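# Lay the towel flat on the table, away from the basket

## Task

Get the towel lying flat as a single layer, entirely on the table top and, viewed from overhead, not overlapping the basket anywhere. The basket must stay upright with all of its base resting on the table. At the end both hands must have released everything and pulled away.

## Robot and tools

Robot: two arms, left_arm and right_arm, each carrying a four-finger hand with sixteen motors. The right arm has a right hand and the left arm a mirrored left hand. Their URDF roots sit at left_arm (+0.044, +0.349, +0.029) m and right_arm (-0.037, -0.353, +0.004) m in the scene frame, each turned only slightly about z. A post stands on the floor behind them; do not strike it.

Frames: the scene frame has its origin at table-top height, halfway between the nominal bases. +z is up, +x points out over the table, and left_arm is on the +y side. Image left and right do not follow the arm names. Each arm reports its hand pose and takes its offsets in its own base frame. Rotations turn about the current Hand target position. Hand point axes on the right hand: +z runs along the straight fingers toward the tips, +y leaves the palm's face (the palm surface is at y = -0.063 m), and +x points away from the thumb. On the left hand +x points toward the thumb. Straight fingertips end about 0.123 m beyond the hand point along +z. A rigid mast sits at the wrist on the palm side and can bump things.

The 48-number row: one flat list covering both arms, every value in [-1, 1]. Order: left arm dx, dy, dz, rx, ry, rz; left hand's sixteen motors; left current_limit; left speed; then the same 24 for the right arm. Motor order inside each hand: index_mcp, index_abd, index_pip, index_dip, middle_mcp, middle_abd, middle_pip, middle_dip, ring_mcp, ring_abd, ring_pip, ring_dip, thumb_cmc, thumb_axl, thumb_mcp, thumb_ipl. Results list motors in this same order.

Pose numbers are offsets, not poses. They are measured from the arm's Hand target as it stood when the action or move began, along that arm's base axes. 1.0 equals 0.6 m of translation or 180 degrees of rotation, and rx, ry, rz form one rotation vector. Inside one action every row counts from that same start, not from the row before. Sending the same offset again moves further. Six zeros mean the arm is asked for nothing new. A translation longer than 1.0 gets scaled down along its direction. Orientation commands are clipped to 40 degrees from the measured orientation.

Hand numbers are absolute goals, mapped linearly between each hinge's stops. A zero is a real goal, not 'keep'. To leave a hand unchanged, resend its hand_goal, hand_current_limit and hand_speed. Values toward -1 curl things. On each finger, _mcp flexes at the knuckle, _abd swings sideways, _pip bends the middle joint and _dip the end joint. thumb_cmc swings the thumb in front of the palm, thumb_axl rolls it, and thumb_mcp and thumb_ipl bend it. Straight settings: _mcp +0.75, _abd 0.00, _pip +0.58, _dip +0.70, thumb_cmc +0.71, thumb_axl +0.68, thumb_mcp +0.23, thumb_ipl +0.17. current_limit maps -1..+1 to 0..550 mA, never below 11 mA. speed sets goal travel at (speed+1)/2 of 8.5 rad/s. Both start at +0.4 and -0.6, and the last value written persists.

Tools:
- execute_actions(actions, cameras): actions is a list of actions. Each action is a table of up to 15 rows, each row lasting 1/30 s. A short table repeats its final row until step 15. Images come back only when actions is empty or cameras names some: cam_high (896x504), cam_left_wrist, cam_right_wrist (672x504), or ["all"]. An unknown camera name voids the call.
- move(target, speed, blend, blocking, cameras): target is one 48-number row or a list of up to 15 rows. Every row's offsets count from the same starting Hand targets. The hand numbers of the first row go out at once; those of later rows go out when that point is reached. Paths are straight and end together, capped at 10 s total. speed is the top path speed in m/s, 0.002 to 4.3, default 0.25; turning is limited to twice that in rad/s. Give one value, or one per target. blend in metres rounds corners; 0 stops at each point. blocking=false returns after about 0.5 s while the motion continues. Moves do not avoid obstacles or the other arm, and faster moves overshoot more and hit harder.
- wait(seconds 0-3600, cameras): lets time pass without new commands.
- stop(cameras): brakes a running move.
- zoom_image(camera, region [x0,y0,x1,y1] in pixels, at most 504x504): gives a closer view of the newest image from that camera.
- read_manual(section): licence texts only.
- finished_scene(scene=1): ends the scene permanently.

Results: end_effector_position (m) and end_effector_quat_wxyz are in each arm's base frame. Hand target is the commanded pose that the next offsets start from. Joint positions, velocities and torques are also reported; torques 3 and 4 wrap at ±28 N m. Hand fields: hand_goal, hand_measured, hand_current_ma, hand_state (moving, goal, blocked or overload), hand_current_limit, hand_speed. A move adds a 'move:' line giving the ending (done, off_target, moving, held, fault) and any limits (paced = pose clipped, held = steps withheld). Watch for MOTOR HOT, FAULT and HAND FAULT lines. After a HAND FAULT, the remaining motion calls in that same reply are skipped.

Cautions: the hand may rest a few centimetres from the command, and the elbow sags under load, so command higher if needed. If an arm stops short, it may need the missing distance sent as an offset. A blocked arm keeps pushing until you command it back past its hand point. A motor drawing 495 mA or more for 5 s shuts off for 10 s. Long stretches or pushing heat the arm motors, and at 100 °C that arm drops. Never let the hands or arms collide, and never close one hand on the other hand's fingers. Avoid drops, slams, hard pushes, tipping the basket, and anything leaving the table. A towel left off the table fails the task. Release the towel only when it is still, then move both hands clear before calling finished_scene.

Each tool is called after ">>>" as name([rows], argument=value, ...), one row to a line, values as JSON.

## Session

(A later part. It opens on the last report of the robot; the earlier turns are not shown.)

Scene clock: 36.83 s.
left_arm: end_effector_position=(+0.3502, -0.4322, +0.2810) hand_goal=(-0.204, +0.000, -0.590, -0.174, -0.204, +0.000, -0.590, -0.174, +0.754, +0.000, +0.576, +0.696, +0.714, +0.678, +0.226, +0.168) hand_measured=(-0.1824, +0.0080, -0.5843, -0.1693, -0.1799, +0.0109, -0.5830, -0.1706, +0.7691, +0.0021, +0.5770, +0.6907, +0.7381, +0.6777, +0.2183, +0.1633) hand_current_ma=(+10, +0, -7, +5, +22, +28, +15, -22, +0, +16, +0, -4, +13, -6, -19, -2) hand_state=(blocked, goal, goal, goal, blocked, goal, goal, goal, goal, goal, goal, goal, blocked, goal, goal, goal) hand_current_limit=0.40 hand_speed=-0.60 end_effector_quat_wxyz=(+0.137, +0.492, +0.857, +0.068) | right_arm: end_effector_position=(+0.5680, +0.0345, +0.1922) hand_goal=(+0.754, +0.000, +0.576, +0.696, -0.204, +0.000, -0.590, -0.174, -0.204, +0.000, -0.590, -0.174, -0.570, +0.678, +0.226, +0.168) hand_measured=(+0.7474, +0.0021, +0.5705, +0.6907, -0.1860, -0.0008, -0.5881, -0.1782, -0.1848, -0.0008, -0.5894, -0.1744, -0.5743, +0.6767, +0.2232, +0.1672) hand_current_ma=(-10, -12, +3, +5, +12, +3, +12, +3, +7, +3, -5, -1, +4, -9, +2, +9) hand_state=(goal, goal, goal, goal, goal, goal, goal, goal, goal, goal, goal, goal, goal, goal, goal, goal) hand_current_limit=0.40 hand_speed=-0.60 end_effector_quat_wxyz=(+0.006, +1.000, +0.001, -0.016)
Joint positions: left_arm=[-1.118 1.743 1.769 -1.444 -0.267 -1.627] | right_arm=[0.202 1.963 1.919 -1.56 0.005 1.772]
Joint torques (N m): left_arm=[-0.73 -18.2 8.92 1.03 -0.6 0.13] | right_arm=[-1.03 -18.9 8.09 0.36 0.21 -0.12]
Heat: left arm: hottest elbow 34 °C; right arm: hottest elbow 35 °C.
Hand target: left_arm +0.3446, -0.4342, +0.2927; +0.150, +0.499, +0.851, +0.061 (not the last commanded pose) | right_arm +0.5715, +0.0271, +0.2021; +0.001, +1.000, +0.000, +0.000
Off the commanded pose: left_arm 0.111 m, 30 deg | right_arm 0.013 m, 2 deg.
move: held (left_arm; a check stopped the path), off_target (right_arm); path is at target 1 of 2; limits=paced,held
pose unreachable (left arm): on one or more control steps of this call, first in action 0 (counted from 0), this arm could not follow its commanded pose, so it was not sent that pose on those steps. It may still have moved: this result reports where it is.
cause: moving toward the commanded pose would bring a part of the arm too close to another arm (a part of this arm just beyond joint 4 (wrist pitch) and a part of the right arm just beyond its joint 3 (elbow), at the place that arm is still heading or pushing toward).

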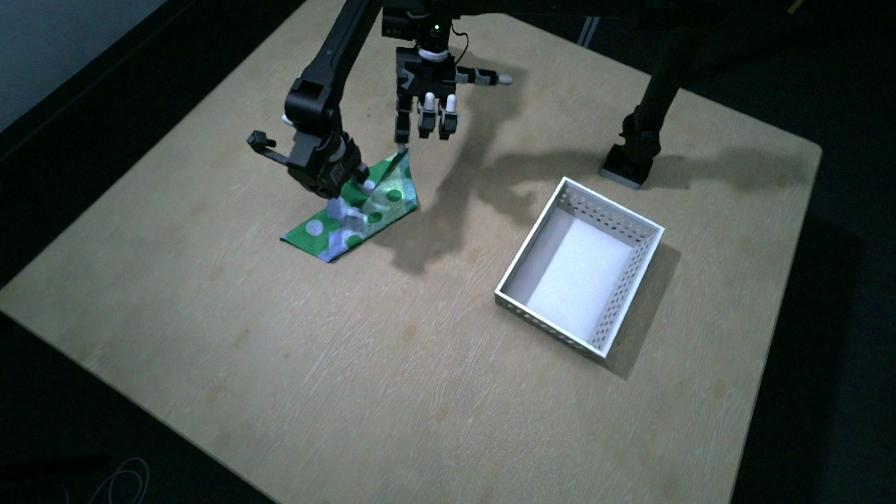

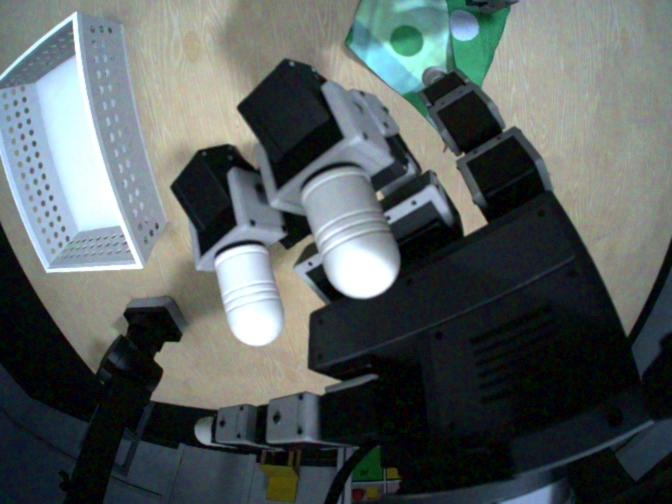

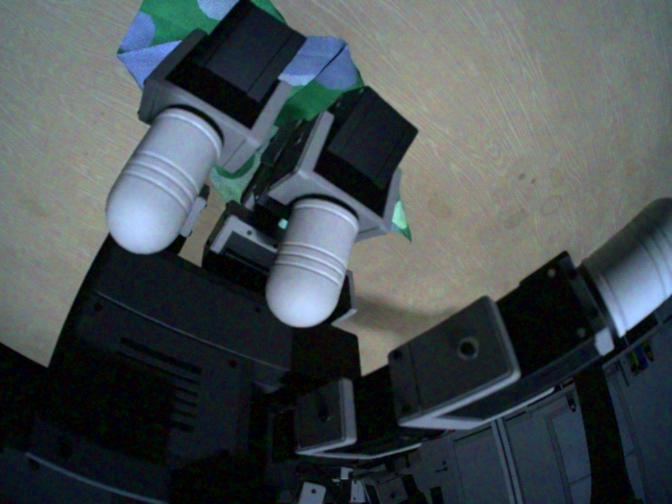

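>>> move([
  [0.092,0.14,-0.02,-0.004,-0.199,-0.511,-0.205,0,-0.591,-0.174,-0.205,0,-0.591,-0.174,0.754,0,0.576,0.696,0.714,0.678,0.226,0.168,0.4,-0.6, 0,0,0,0,0,0,0.754,0,0.576,0.696,-0.205,0,-0.591,-0.174,-0.205,0,-0.591,-0.174,-0.571,0.678,0.226,0.168,0.4,-0.6],
  [0.151,-0.108,-0.188,-0.004,-0.199,-0.511,-0.205,0,-0.591,-0.174,-0.205,0,-0.591,-0.174,0.754,0,0.576,0.696,0.714,0.678,0.226,0.168,0.4,-0.6, 0,0,0,0,0,0,0.754,0,0.576,0.696,-0.205,0,-0.591,-0.174,-0.205,0,-0.591,-0.174,-0.571,0.678,0.226,0.168,0.4,-0.6],
], cameras=["all"])

>>> zoom_image(camera="cam_high", region=[260, 100, 480, 290])

Scene clock: 43.90 s.
left_arm: end_effector_position=(+0.4202, -0.4794, +0.1557) hand_goal=(-0.204, +0.000, -0.590, -0.174, -0.204, +0.000, -0.590, -0.174, +0.754, +0.000, +0.576, +0.696, +0.714, +0.678, +0.226, +0.168) hand_measured=(-0.1836, +0.0065, -0.5932, -0.1693, -0.1799, +0.0124, -0.5920, -0.1693, +0.7691, +0.0036, +0.5770, +0.6907, +0.7393, +0.6767, +0.2173, +0.1633) hand_current_ma=(+10, +3, +13, +8, +34, +12, -9, -13, -1, +19, +30, +5, +13, -2, +11, -11) hand_state=(blocked, goal, goal, goal, blocked, goal, goal, goal, goal, goal, goal, goal, blocked, goal, goal, goal) hand_current_limit=0.40 hand_speed=-0.60 end_effector_quat_wxyz=(+0.356, +0.918, +0.165, +0.053) | right_arm: end_effector_position=(+0.5680, +0.0345, +0.1922) hand_goal=(+0.754, +0.000, +0.576, +0.696, -0.204, +0.000, -0.590, -0.174, -0.204, +0.000, -0.590, -0.174, -0.570, +0.678, +0.226, +0.168) hand_measured=(+0.7474, +0.0036, +0.5705, +0.6907, -0.1860, -0.0008, -0.5894, -0.1782, -0.1836, -0.0008, -0.5881, -0.1744, -0.5743, +0.6777, +0.2232, +0.1681) hand_current_ma=(+11, -11, +10, +7, +12, +11, -4, -4, +18, -3, -10, +6, +10, -10, +3, +5) hand_state=(goal, goal, goal, goal, goal, goal, goal, goal, goal, goal, goal, goal, goal, goal, goal, goal) hand_current_limit=0.40 hand_speed=-0.60 end_effector_quat_wxyz=(+0.006, +1.000, +0.001, -0.016)
Joint positions: left_arm=[-0.752 1.615 1 -0.281 0.324 0.349] | right_arm=[0.202 1.963 1.919 -1.56 0.005 1.772]
Joint torques (N m): left_arm=[-0.38 -12.22 13.39 2.37 0.07 -0.11] | right_arm=[-0.44 -18.67 8.01 0.21 0.18 -0.14]
Heat: left arm: hottest elbow 35 °C; right arm: hottest elbow 36 °C.
Hand target: left_arm +0.4352, -0.4991, +0.1799; +0.378, +0.909, +0.160, +0.067 | right_arm +0.5715, +0.0271, +0.2021; +0.001, +1.000, +0.000, +0.000
Off the commanded pose: left_arm 0.035 m, 3 deg | right_arm 0.013 m, 2 deg.
move: off_target (left_arm)

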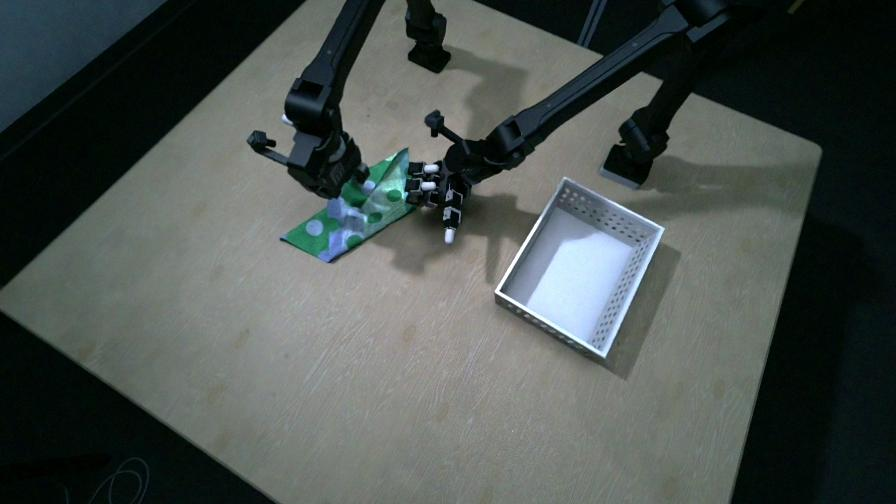

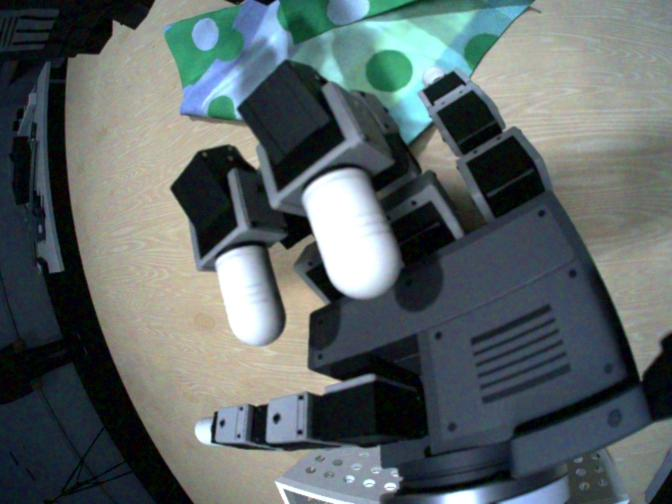

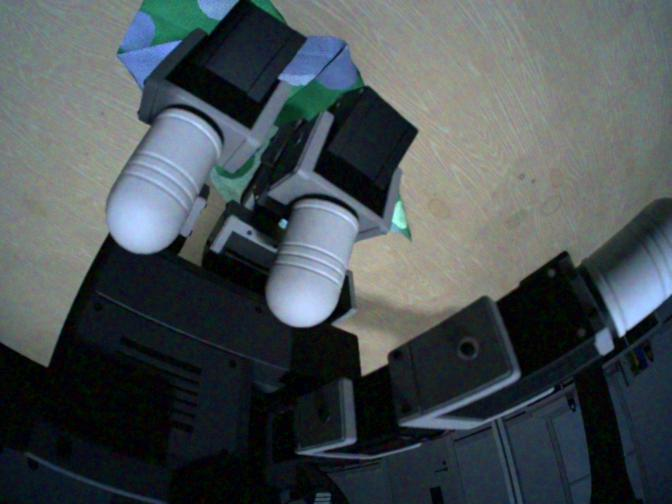

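Scaled by 2.291 from the camera's image (finer frame: 1280x720).

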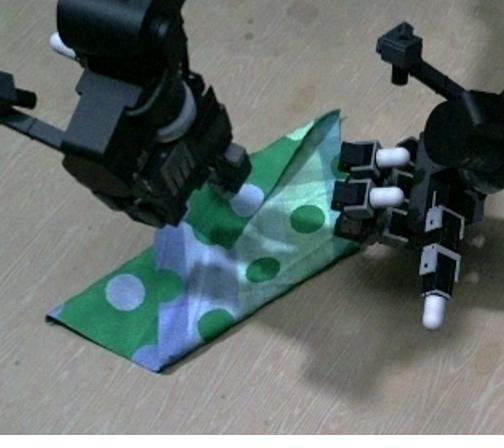

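>>> move(target=[0.05,-0.048,-0.1,0,0,0,-0.205,0,-0.591,-0.174,-0.205,0,-0.591,-0.174,0.754,0,0.576,0.696,0.714,0.678,0.226,0.168,0.4,-0.6, -0.003,-0.03,-0.06,0,0,0,0.754,0,0.576,0.696,-0.205,0,-0.591,-0.174,-0.205,0,-0.591,-0.174,-0.571,0.678,0.226,0.168,0.4,-0.6], speed=0.06, cameras=["all"])

>>> zoom_image(camera="cam_high", region=[260, 100, 480, 290])

>>> zoom_image(camera="cam_left_wrist", region=[150, 0, 550, 200])

Scene clock: 46.20 s.
left_arm: end_effector_position=(+0.4549, -0.5114, +0.1137) hand_goal=(-0.204, +0.000, -0.590, -0.174, -0.204, +0.000, -0.590, -0.174, +0.754, +0.000, +0.576, +0.696, +0.714, +0.678, +0.226, +0.168) hand_measured=(-0.1824, +0.0080, -0.5932, -0.1706, -0.1799, +0.0109, -0.5932, -0.1693, +0.6715, -0.0110, +0.5167, +0.6690, +0.7381, +0.6777, +0.2183, +0.1633) hand_current_ma=(-3, +8, -1, -14, +40, +5, +1, +1, -80, -11, -44, -27, +33, +9, -18, -6) hand_state=(blocked, goal, goal, goal, blocked, goal, goal, goal, blocked, goal, blocked, blocked, blocked, goal, goal, goal) hand_current_limit=0.40 hand_speed=-0.60 end_effector_quat_wxyz=(+0.368, +0.913, +0.164, +0.061) | right_arm: end_effector_position=(+0.5658, +0.0162, +0.1561) hand_goal=(+0.754, +0.000, +0.576, +0.696, -0.204, +0.000, -0.590, -0.174, -0.204, +0.000, -0.590, -0.174, -0.570, +0.678, +0.226, +0.168) hand_measured=(+0.7474, +0.0036, +0.5705, +0.6920, -0.1860, +0.0007, -0.5894, -0.1782, -0.1836, -0.0008, -0.5881, -0.1744, -0.5743, +0.6777, +0.2232, +0.1681) hand_current_ma=(+6, -11, +5, +4, +12, +6, +7, +1, +8, +2, -4, +3, +9, -1, -5, +16) hand_state=(goal, goal, goal, goal, goal, goal, goal, goal, goal, goal, goal, goal, goal, goal, goal, goal) hand_current_limit=0.40 hand_speed=-0.60 end_effector_quat_wxyz=(+0.005, +1.000, +0.000, -0.016)
Joint positions: left_arm=[-0.752 1.793 1.085 -0.157 0.325 0.344] | right_arm=[0.172 1.956 1.815 -1.462 0.005 1.743]
Joint torques (N m): left_arm=[-0.56 -13.27 12.03 2.24 0.03 -0.07] | right_arm=[-0.97 -18.49 7.99 0.23 0.22 -0.16]
Heat: left arm: hottest elbow 35 °C; right arm: hottest elbow 36 °C.
Hand target: left_arm +0.4652, -0.5278, +0.1198; +0.378, +0.909, +0.160, +0.067 | right_arm +0.5698, +0.0092, +0.1661; +0.001, +1.000, +0.000, +0.000
Off the commanded pose: left_arm 0.020 m, 1 deg | right_arm 0.013 m, 2 deg.
move: off_target (left_arm, right_arm)

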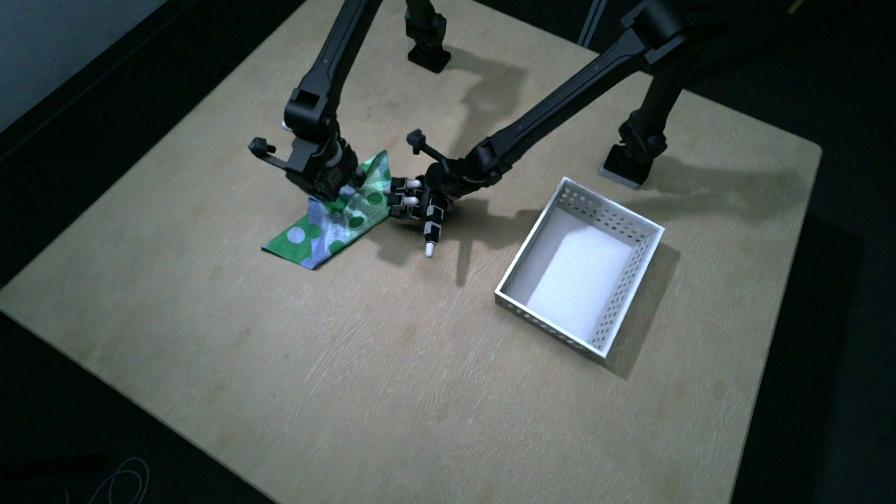

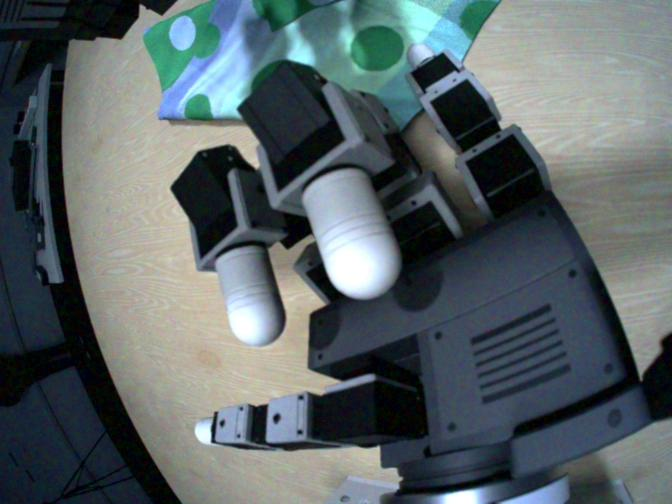

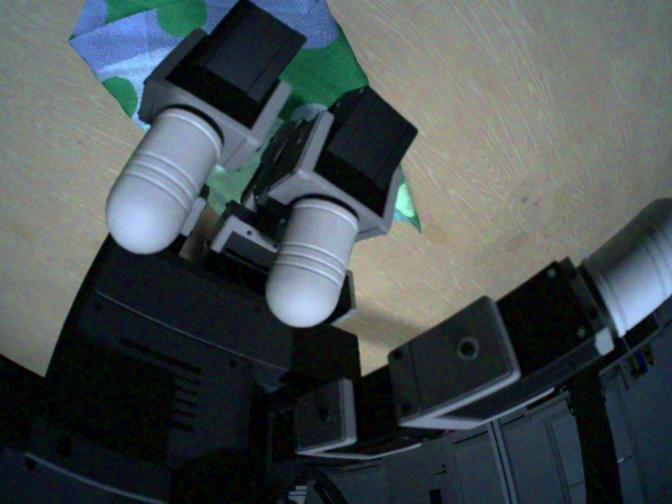

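Scaled by 2.291 from the camera's image (finer frame: 1280x720).

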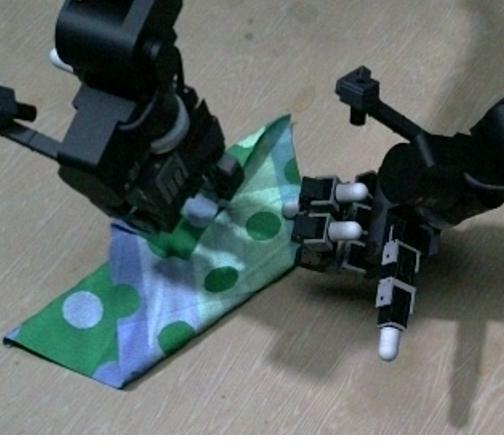

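Scaled by 1.260 from the camera's image (finer frame: 960x720).

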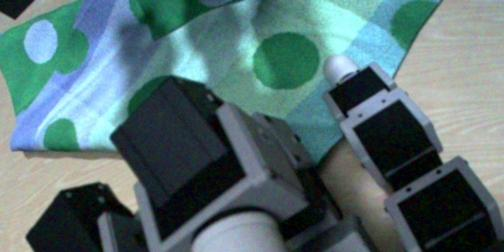

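>>> move([
  [0,0,-0.035,0,0,0,-0.205,0,-0.591,-0.174,-0.205,0,-0.591,-0.174,0.754,0,0.576,0.696,0.714,0.678,0.226,0.168,0.4,-0.6, 0.063,-0.072,0,0,0,0,0.754,0,0.576,0.696,-0.205,0,-0.591,-0.174,-0.205,0,-0.591,-0.174,-0.571,0.678,0.226,0.168,0.4,-0.6],
  [0,0,-0.035,0,0,0,-0.205,0,-0.591,-0.174,-0.205,0,-0.591,-0.174,0.754,0,0.576,0.696,0.714,0.678,0.226,0.168,0.4,-0.6, 0.063,-0.072,-0.07,0,0,0,0.754,0,0.576,0.696,-0.205,0,-0.591,-0.174,-0.205,0,-0.591,-0.174,-0.571,0.678,0.226,0.168,0.4,-0.6],
], speed=0.06, cameras=["all"])

>>> zoom_image(camera="cam_high", region=[250, 110, 430, 290])

>>> zoom_image(camera="cam_left_wrist", region=[150, 0, 550, 200])

Scene clock: 49.33 s.
left_arm: end_effector_position=(+0.4591, -0.5154, +0.1035) hand_goal=(-0.204, +0.000, -0.590, -0.174, -0.204, +0.000, -0.590, -0.174, +0.754, +0.000, +0.576, +0.696, +0.714, +0.678, +0.226, +0.168) hand_measured=(-0.1824, +0.0065, -0.5932, -0.1693, -0.1799, +0.0109, -0.5932, -0.1693, +0.6256, -0.0125, +0.4820, +0.6512, +0.7381, +0.6777, +0.2183, +0.1633) hand_current_ma=(+10, +5, -10, -3, +22, -3, +8, -1, -164, -4, -78, -37, +31, -5, -2, -15) hand_state=(blocked, goal, goal, goal, blocked, goal, goal, goal, blocked, goal, blocked, blocked, blocked, goal, goal, goal) hand_current_limit=0.40 hand_speed=-0.60 end_effector_quat_wxyz=(+0.376, +0.910, +0.161, +0.066) | right_arm: end_effector_position=(+0.6032, -0.0276, +0.1414) hand_goal=(+0.754, +0.000, +0.576, +0.696, -0.204, +0.000, -0.590, -0.174, -0.204, +0.000, -0.590, -0.174, -0.570, +0.678, +0.226, +0.168) hand_measured=(+0.7486, +0.0153, +0.5705, +0.6920, -0.1860, -0.0008, -0.5894, -0.1782, -0.1836, -0.0008, -0.5881, -0.1744, -0.5743, +0.6767, +0.2232, +0.1681) hand_current_ma=(+2, -11, +7, +14, +5, +10, +5, +1, +11, -5, -8, -8, -8, -1, -8, +3) hand_state=(goal, goal, goal, goal, goal, goal, goal, goal, goal, goal, goal, goal, goal, goal, goal, goal) hand_current_limit=0.40 hand_speed=-0.60 end_effector_quat_wxyz=(+0.002, +1.000, +0.000, +0.003)
Joint positions: left_arm=[-0.752 1.826 1.085 -0.103 0.326 0.343] | right_arm=[0.094 2.025 1.887 -1.428 0.005 1.665]
Joint torques (N m): left_arm=[-0.32 -13.33 10.88 2.14 -0.01 -0.05] | right_arm=[-0.73 -16.38 7.01 0.92 0.19 -0.18]
Heat: left arm: hottest elbow 35 °C; right arm: hottest elbow 36 °C.
Hand target: left_arm +0.4652, -0.5279, +0.0989; +0.378, +0.909, +0.160, +0.067 | right_arm +0.6075, -0.0340, +0.1240; +0.001, +1.000, +0.000, +0.000
Off the commanded pose: left_arm 0.015 m, 0 deg | right_arm 0.019 m, 0 deg.
move: off_target (left_arm, right_arm)

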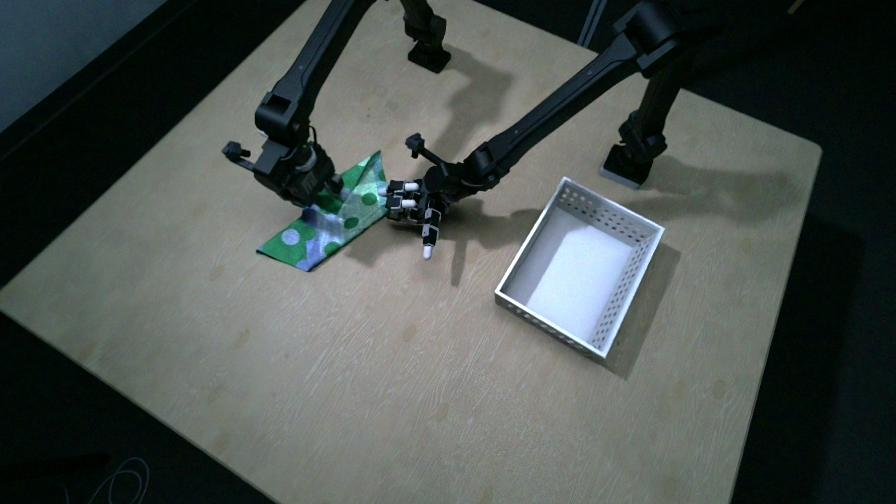

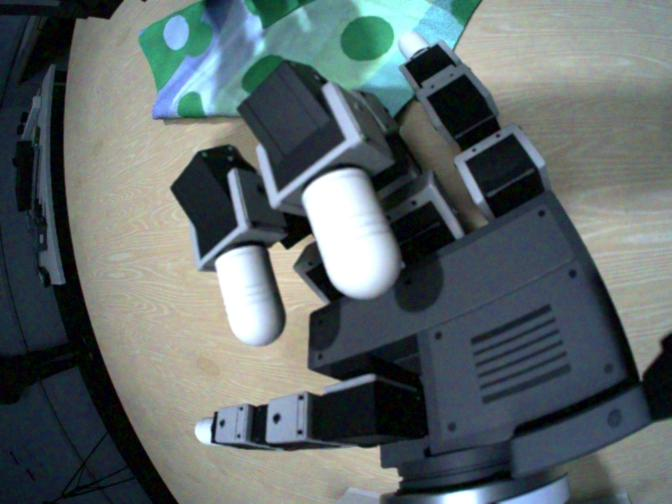

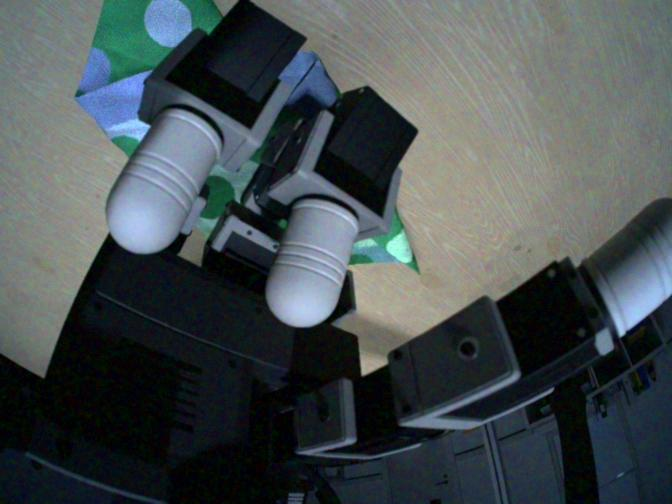

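Scaled by 2.800 from the camera's image (finer frame: 1280x720).

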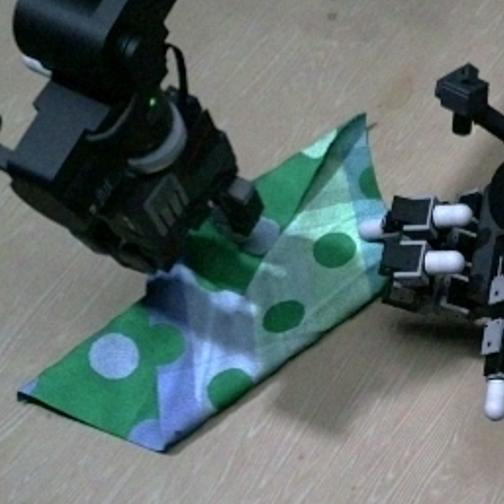

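Scaled by 1.260 from the camera's image (finer frame: 960x720).

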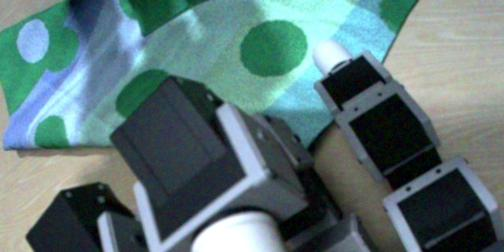

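>>> move(target=[0,0,0,0,0,0,-0.205,0,-0.591,-0.174,-0.205,0,-0.591,-0.174,0.754,0,0.576,0.696,0.714,0.678,0.226,0.168,0.4,-0.6, -0.07,-0.16,0,0,0,0,0.754,0,0.576,0.696,-0.205,0,-0.591,-0.174,-0.205,0,-0.591,-0.174,-0.571,0.678,0.226,0.168,0.8,-0.6], speed=0.08, cameras=["cam_high","cam_right_wrist"])

>>> zoom_image(camera="cam_high", region=[230, 110, 430, 290])

Scene clock: 51.53 s.
left_arm: end_effector_position=(+0.4591, -0.5159, +0.1001) hand_goal=(-0.204, +0.000, -0.590, -0.174, -0.204, +0.000, -0.590, -0.174, +0.754, +0.000, +0.576, +0.696, +0.714, +0.678, +0.226, +0.168) hand_measured=(-0.1824, +0.0080, -0.5932, -0.1706, -0.1787, +0.0109, -0.5932, -0.1693, +0.6112, -0.0125, +0.4743, +0.6397, +0.7393, +0.6777, +0.2173, +0.1643) hand_current_ma=(+10, +13, -4, -7, +34, +8, +11, -5, -161, -1, -91, -57, +31, -8, -11, -26) hand_state=(blocked, goal, goal, goal, blocked, goal, goal, goal, blocked, goal, blocked, blocked, blocked, goal, goal, goal) hand_current_limit=0.40 hand_speed=-0.60 end_effector_quat_wxyz=(+0.376, +0.910, +0.163, +0.065) | right_arm: end_effector_position=(+0.5659, -0.1094, +0.1338) hand_goal=(+0.754, +0.000, +0.576, +0.696, -0.204, +0.000, -0.590, -0.174, -0.204, +0.000, -0.590, -0.174, -0.570, +0.678, +0.226, +0.168) hand_measured=(+0.8536, -0.0301, +0.6565, +0.7327, -0.1848, -0.0008, -0.5881, -0.1782, -0.1836, -0.0023, -0.5894, -0.1744, -0.5743, +0.6777, +0.2232, +0.1681) hand_current_ma=(+127, -24, +88, +22, +13, +5, +5, -3, +17, -2, -3, +5, +7, -6, +5, +16) hand_state=(blocked, blocked, blocked, blocked, goal, goal, goal, goal, goal, goal, goal, goal, goal, goal, goal, goal) hand_current_limit=0.80 hand_speed=-0.60 end_effector_quat_wxyz=(-0.010, +1.000, +0.000, +0.002)
Joint positions: left_arm=[-0.753 1.833 1.085 -0.098 0.326 0.34] | right_arm=[-0.046 1.919 1.707 -1.356 -0.02 1.523]
Joint torques (N m): left_arm=[-0.26 -13.86 10.69 1.88 0.05 -0.03] | right_arm=[-1.32 -16.15 6.83 0.79 1.18 -0.23]
Heat: left arm: hottest elbow 35 °C; right arm: hottest elbow 36 °C.
Hand target: left_arm +0.4653, -0.5277, +0.0987; +0.378, +0.909, +0.160, +0.067 | right_arm +0.5655, -0.1300, +0.1239; +0.001, +1.000, +0.000, +0.000
Off the commanded pose: left_arm 0.013 m, 0 deg | right_arm 0.023 m, 1 deg.
move: off_target (right_arm)

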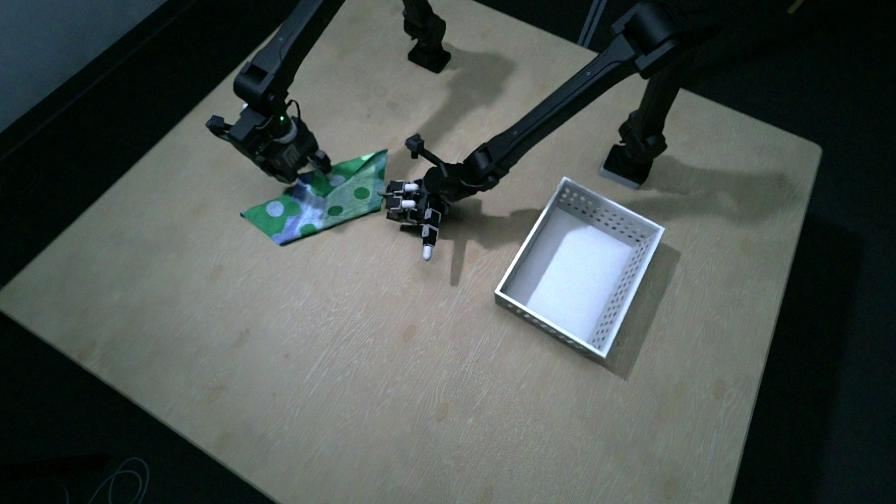

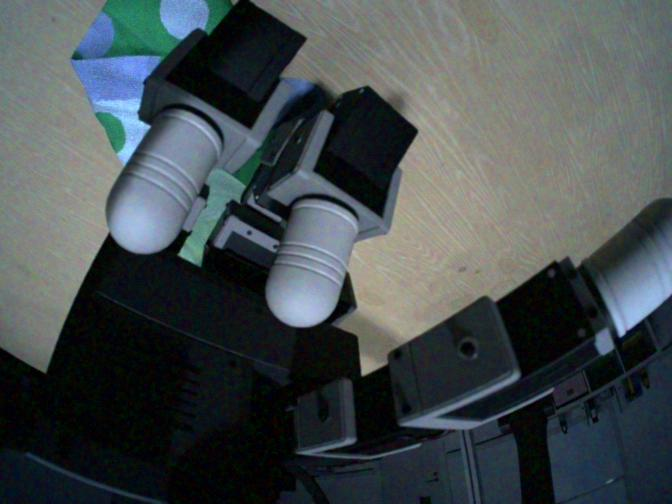

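Scaled by 2.520 from the camera's image (finer frame: 1280x720).

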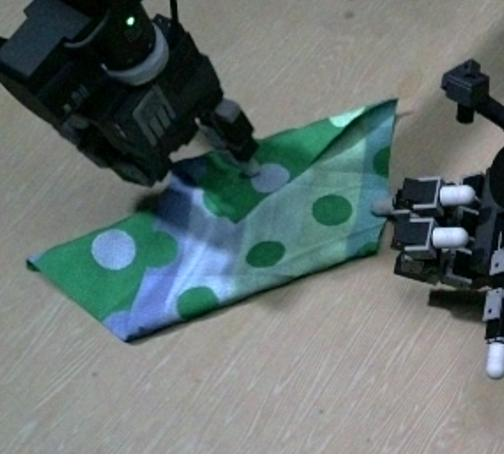

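>>> execute_actions(actions=[])

Scene clock: 52.30 s.
left_arm: end_effector_position=(+0.4591, -0.5159, +0.1001) hand_goal=(-0.204, +0.000, -0.590, -0.174, -0.204, +0.000, -0.590, -0.174, +0.754, +0.000, +0.576, +0.696, +0.714, +0.678, +0.226, +0.168) hand_measured=(-0.1824, +0.0080, -0.5920, -0.1706, -0.1787, +0.0109, -0.5920, -0.1693, +0.6112, -0.0140, +0.4743, +0.6410, +0.7393, +0.6777, +0.2173, +0.1633) hand_current_ma=(+3, +9, -28, -1, +37, +19, -5, -1, -156, +0, -100, -63, +5, +7, -20, -6) hand_state=(blocked, goal, goal, goal, blocked, goal, goal, goal, blocked, goal, blocked, blocked, blocked, goal, goal, goal) hand_current_limit=0.40 hand_speed=-0.60 end_effector_quat_wxyz=(+0.376, +0.910, +0.163, +0.065) | right_arm: end_effector_position=(+0.5659, -0.1095, +0.1338) hand_goal=(+0.754, +0.000, +0.576, +0.696, -0.204, +0.000, -0.590, -0.174, -0.204, +0.000, -0.590, -0.174, -0.570, +0.678, +0.226, +0.168) hand_measured=(+0.8536, -0.0316, +0.6565, +0.7315, -0.1860, +0.0007, -0.5894, -0.1782, -0.1848, -0.0008, -0.5894, -0.1744, -0.5743, +0.6767, +0.2232, +0.1681) hand_current_ma=(+124, -16, +91, +27, +15, +0, +8, -4, +16, +2, -10, +10, -1, -5, -4, +9) hand_state=(blocked, blocked, blocked, blocked, goal, goal, goal, goal, goal, goal, goal, goal, goal, goal, goal, goal) hand_current_limit=0.80 hand_speed=-0.60 end_effector_quat_wxyz=(-0.010, +1.000, +0.001, +0.002)
Joint positions: left_arm=[-0.753 1.833 1.085 -0.098 0.326 0.34] | right_arm=[-0.046 1.919 1.707 -1.356 -0.02 1.523]
Joint velocities: within noise
Joint torques (N m): left_arm=[-0.38 -13.98 10.63 1.92 0 -0.01] | right_arm=[-2.26 -16.21 6.84 0.83 1.17 -0.29]
Heat: left arm: hottest elbow 35 °C; right arm: hottest elbow 36 °C.
Hand target: left_arm +0.4653, -0.5277, +0.0987; +0.378, +0.909, +0.160, +0.067 | right_arm +0.5654, -0.1300, +0.1239; +0.001, +1.000, +0.000, +0.000
Off the commanded pose: left_arm 0.013 m, 0 deg | right_arm 0.023 m, 1 deg.

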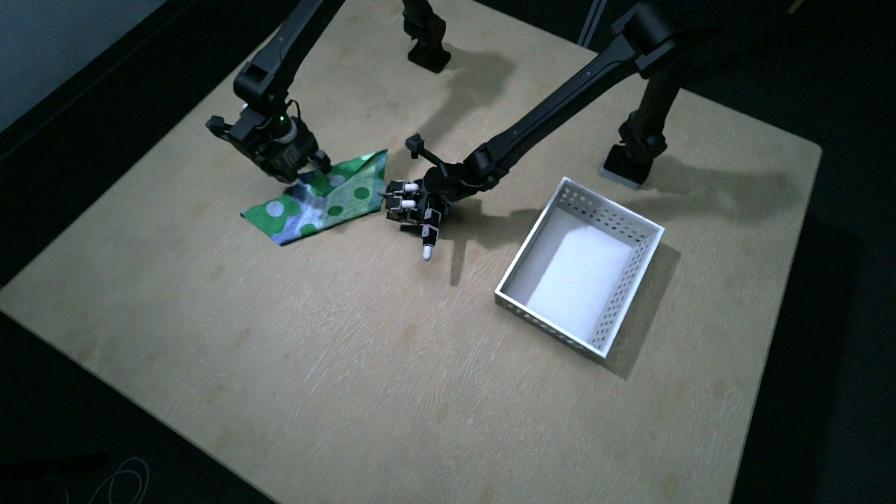

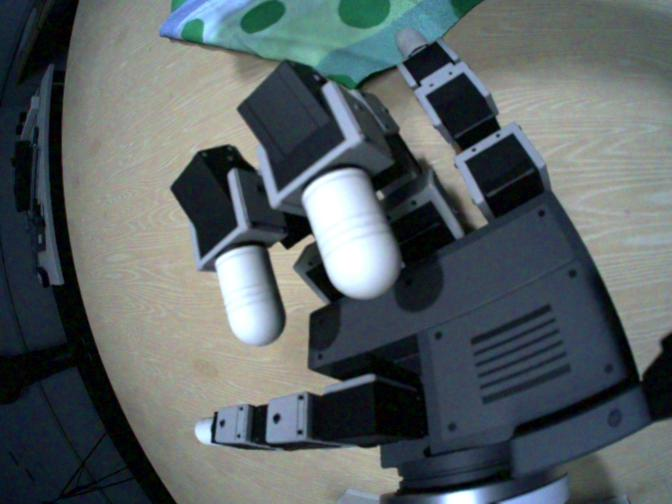

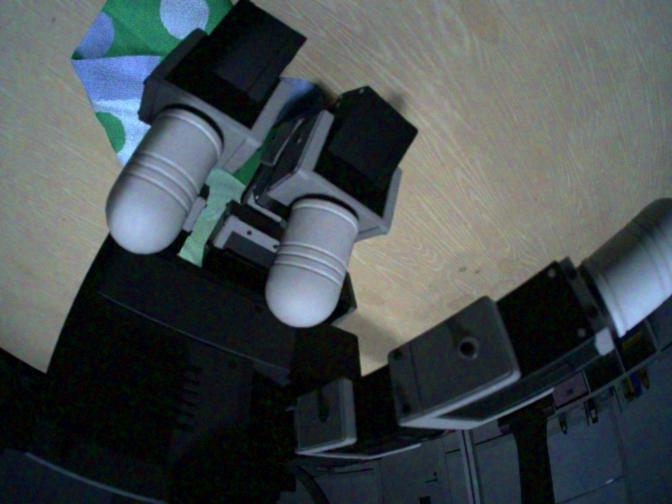

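>>> zoom_image(camera="cam_high", region=[200, 120, 440, 280])

>>> zoom_image(camera="cam_right_wrist", region=[40, 0, 360, 260])

Scaled by 2.100 from the camera's image (finer frame: 1280x720).

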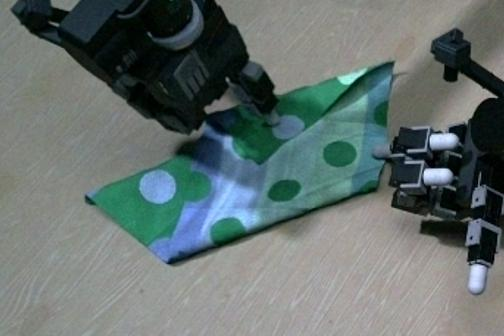

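Scaled by 1.575 from the camera's image (finer frame: 960x720).

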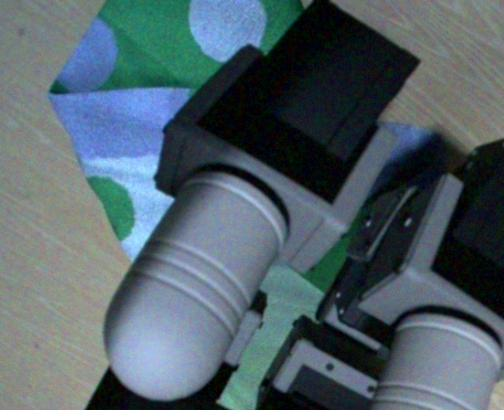

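>>> move(target=[0,0,0.2,0,0,0,-0.205,0,-0.591,-0.174,-0.205,0,-0.591,-0.174,0.754,0,0.576,0.696,0.714,0.678,0.226,0.168,0.4,-0.6,0,0,0.25,0,0,0,0.754,0,0.576,0.696,-0.205,0,-0.591,-0.174,-0.205,0,-0.591,-0.174,-0.571,0.678,0.226,0.168,0.4,-0.6], speed=0.15, cameras=["cam_high","cam_right_wrist"])

>>> zoom_image(camera="cam_high", region=[200, 120, 440, 280])

Scene clock: 54.27 s.
left_arm: end_effector_position=(+0.4555, -0.5119, +0.1768) hand_goal=(-0.204, +0.000, -0.590, -0.174, -0.204, +0.000, -0.590, -0.174, +0.754, +0.000, +0.576, +0.696, +0.714, +0.678, +0.226, +0.168) hand_measured=(-0.1824, +0.0080, -0.5920, -0.1693, -0.1799, +0.0109, -0.5932, -0.1693, +0.7679, -0.0081, +0.5705, +0.6843, +0.7393, +0.6777, +0.2173, +0.1633) hand_current_ma=(+0, +8, -5, +5, +35, +29, -21, -19, +20, -16, -1, -15, +28, -2, +12, +1) hand_state=(blocked, goal, goal, goal, blocked, goal, goal, goal, goal, goal, goal, goal, blocked, goal, goal, goal) hand_current_limit=0.40 hand_speed=-0.60 end_effector_quat_wxyz=(+0.353, +0.919, +0.170, +0.049) | right_arm: end_effector_position=(+0.5603, -0.1232, +0.2529) hand_goal=(+0.754, +0.000, +0.576, +0.696, -0.204, +0.000, -0.590, -0.174, -0.204, +0.000, -0.590, -0.174, -0.570, +0.678, +0.226, +0.168) hand_measured=(+0.7547, -0.0066, +0.5757, +0.6945, -0.1860, -0.0008, -0.5894, -0.1782, -0.1836, -0.0023, -0.5894, -0.1744, -0.5743, +0.6777, +0.2232, +0.1672) hand_current_ma=(-7, -13, +1, +2, +19, +4, +4, -4, +14, +5, -18, -9, +7, -13, +7, +7) hand_state=(goal, goal, goal, goal, goal, goal, goal, goal, goal, goal, goal, goal, goal, goal, goal, goal) hand_current_limit=0.40 hand_speed=-0.60 end_effector_quat_wxyz=(+0.001, +1.000, +0.000, -0.005)
Joint positions: left_arm=[-0.753 1.694 1.176 -0.389 0.323 0.339] | right_arm=[-0.064 1.893 1.976 -1.664 0.002 1.507]
Joint torques (N m): left_arm=[-0.21 -17.14 13.81 1.24 0.12 0.03] | right_arm=[-0.62 -18.08 11.4 -0.5 0.52 -0.18]
Heat: left arm: hottest elbow 35 °C; right arm: hottest elbow 36 °C.
Hand target: left_arm +0.4654, -0.5278, +0.2189; +0.378, +0.909, +0.160, +0.067 | right_arm +0.5654, -0.1298, +0.2740; +0.001, +1.000, +0.000, +0.000
Off the commanded pose: left_arm 0.046 m, 4 deg | right_arm 0.023 m, 1 deg.
joint sent to its limit (right arm) — joint 4 (wrist pitch), lower limit. The joint targets still meet the commanded pose.
move: off_target (left_arm, right_arm)

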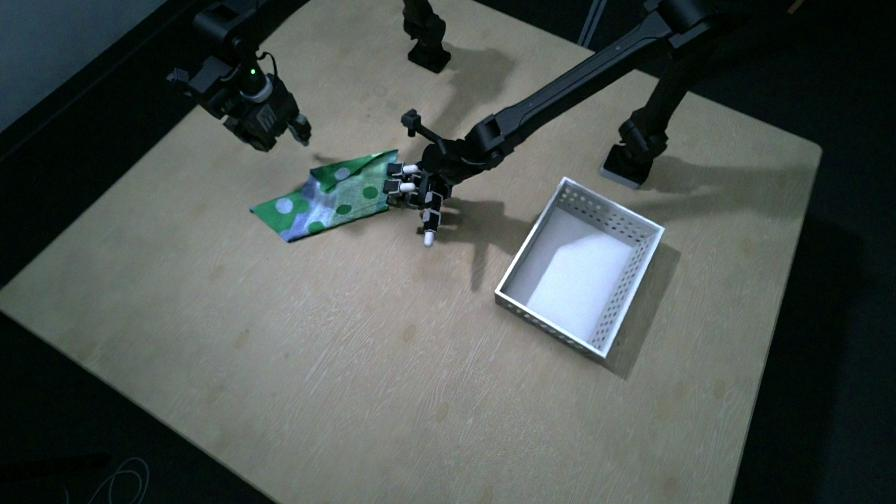

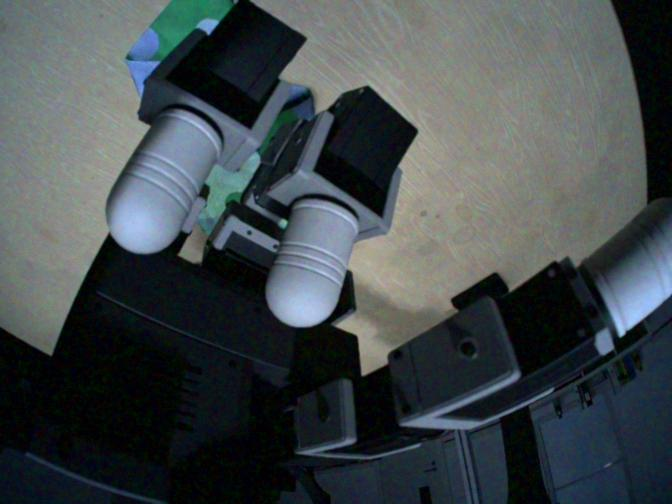

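Scaled by 2.100 from the camera's image (finer frame: 1280x720).

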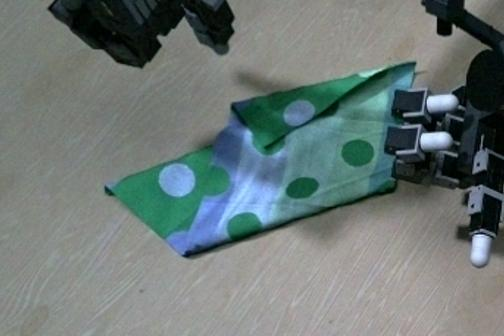

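>>> zoom_image(camera="cam_high", region=[290, 130, 410, 210])

Scaled by 4.200 from the camera's image (finer frame: 1280x720).

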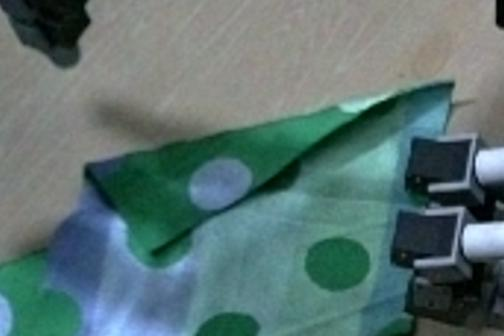

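>>> move([
  [0,0.4,0.1,0,0,0,-0.205,0,-0.591,-0.174,-0.205,0,-0.591,-0.174,0.754,0,0.576,0.696,0.714,0.678,0.226,0.168,0.4,-0.6,-0.25,0.17,-0.05,0,0,0.5,0.274,0,-0.372,0.261,0.98,0,0.576,0.696,0.98,0,0.576,0.696,-0.571,0.678,-0.112,0.168,0.4,-0.6],
  [0,0.4,0.1,0,0,0,-0.205,0,-0.591,-0.174,-0.205,0,-0.591,-0.174,0.754,0,0.576,0.696,0.714,0.678,0.226,0.168,0.4,-0.6,-0.387,0.302,-0.2567,0,0.5,0.866,0.274,0,-0.372,0.261,0.98,0,0.576,0.696,0.98,0,0.576,0.696,-0.571,0.678,-0.112,0.168,0.4,-0.6],
], speed=0.3, cameras=["cam_high","cam_right_wrist"])

Scene clock: 65.83 s.
left_arm: end_effector_position=(+0.4685, -0.2929, +0.2721) hand_goal=(-0.204, +0.000, -0.590, -0.174, -0.204, +0.000, -0.590, -0.174, +0.754, +0.000, +0.576, +0.696, +0.714, +0.678, +0.226, +0.168) hand_measured=(-0.1812, +0.0065, -0.5932, -0.1706, -0.1799, +0.0109, -0.5920, -0.1706, +0.7679, -0.0081, +0.5718, +0.6830, +0.7393, +0.6777, +0.2173, +0.1633) hand_current_ma=(+16, +8, -4, -12, +19, +21, +5, +9, +14, +2, +5, -20, +20, -5, -3, +14) hand_state=(blocked, goal, goal, goal, blocked, goal, goal, goal, goal, goal, goal, goal, blocked, goal, goal, goal) hand_current_limit=0.40 hand_speed=-0.60 end_effector_quat_wxyz=(+0.376, +0.910, +0.163, +0.061) | right_arm: end_effector_position=(+0.3380, +0.0482, +0.1209) hand_goal=(+0.274, +0.000, -0.372, +0.262, +0.980, +0.000, +0.576, +0.696, +0.980, +0.000, +0.576, +0.696, -0.570, +0.678, -0.112, +0.168) hand_measured=(+0.2723, -0.0066, -0.3661, +0.2626, +0.9705, -0.0052, +0.5757, +0.6958, +0.9693, -0.0037, +0.5757, +0.6971, -0.5743, +0.6735, -0.1162, +0.1672) hand_current_ma=(+2, -11, +8, +5, +8, +3, +14, -7, +7, +3, -18, +0, -2, -2, +11, +7) hand_state=(goal, goal, goal, goal, goal, goal, goal, goal, goal, goal, goal, goal, goal, goal, goal, goal) hand_current_limit=0.40 hand_speed=-0.60 end_effector_quat_wxyz=(+0.025, +0.007, +0.880, -0.475)
Joint positions: left_arm=[-0.322 1.347 1.039 -0.717 0.59 0.724] | right_arm=[0.448 1.423 0.973 -1.662 0.878 -0.849]
Joint torques (N m): left_arm=[1.44 -12.4 9.26 1.18 0.59 0.11] | right_arm=[0.56 -8.35 6.5 -1.36 1.08 -0.17]
Heat: left arm: hottest elbow 36 °C; right arm: hottest elbow 37 °C.
Hand target: left_arm +0.4654, -0.2878, +0.2789; +0.378, +0.909, +0.160, +0.067 | right_arm +0.3333, +0.0512, +0.1200; +0.000, +0.000, +0.866, -0.500
Off the commanded pose: left_arm 0.009 m, 1 deg | right_arm 0.006 m, 4 deg.
joint sent to its limit (right arm) — joint 4 (wrist pitch), lower limit. The joint targets are off in orientation, not in position.
move: off_target (right_arm)

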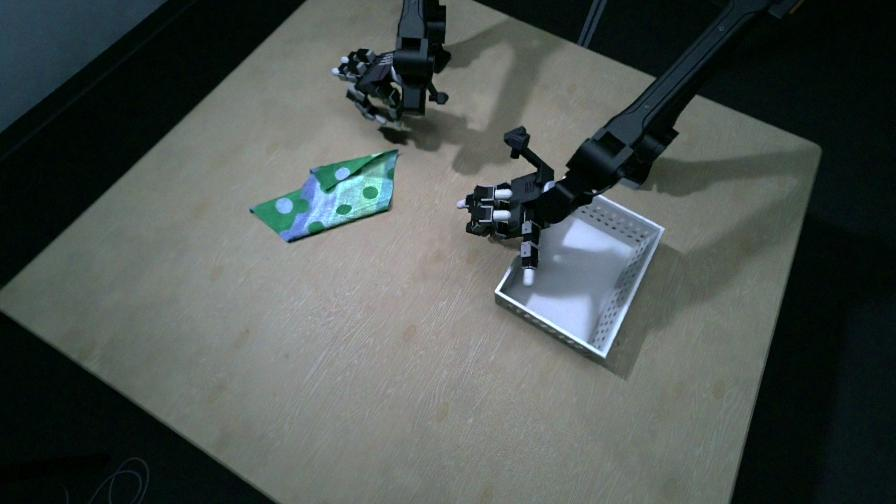

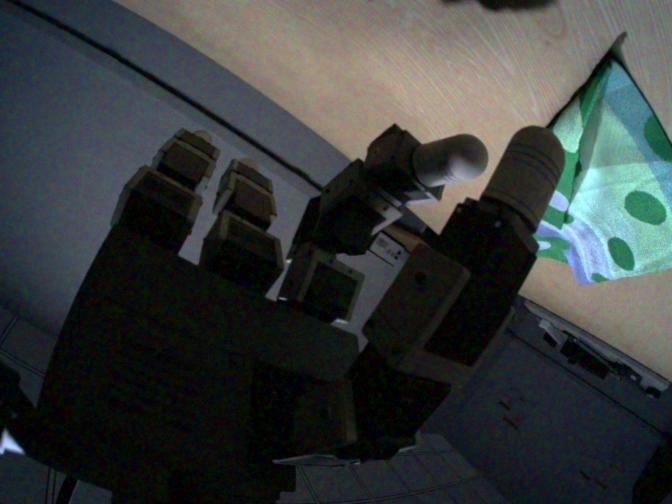

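>>> zoom_image(camera="cam_high", region=[310, 30, 470, 200])

Scaled by 2.965 from the camera's image (finer frame: 1280x720).

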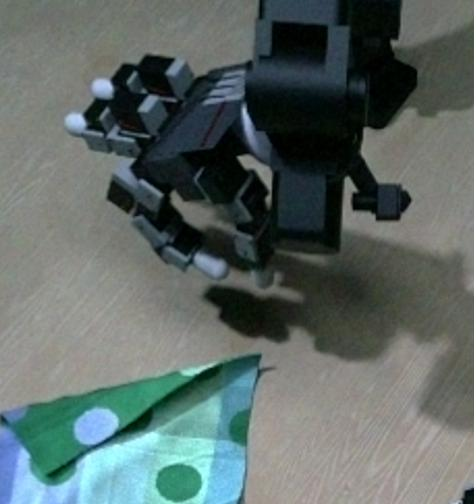

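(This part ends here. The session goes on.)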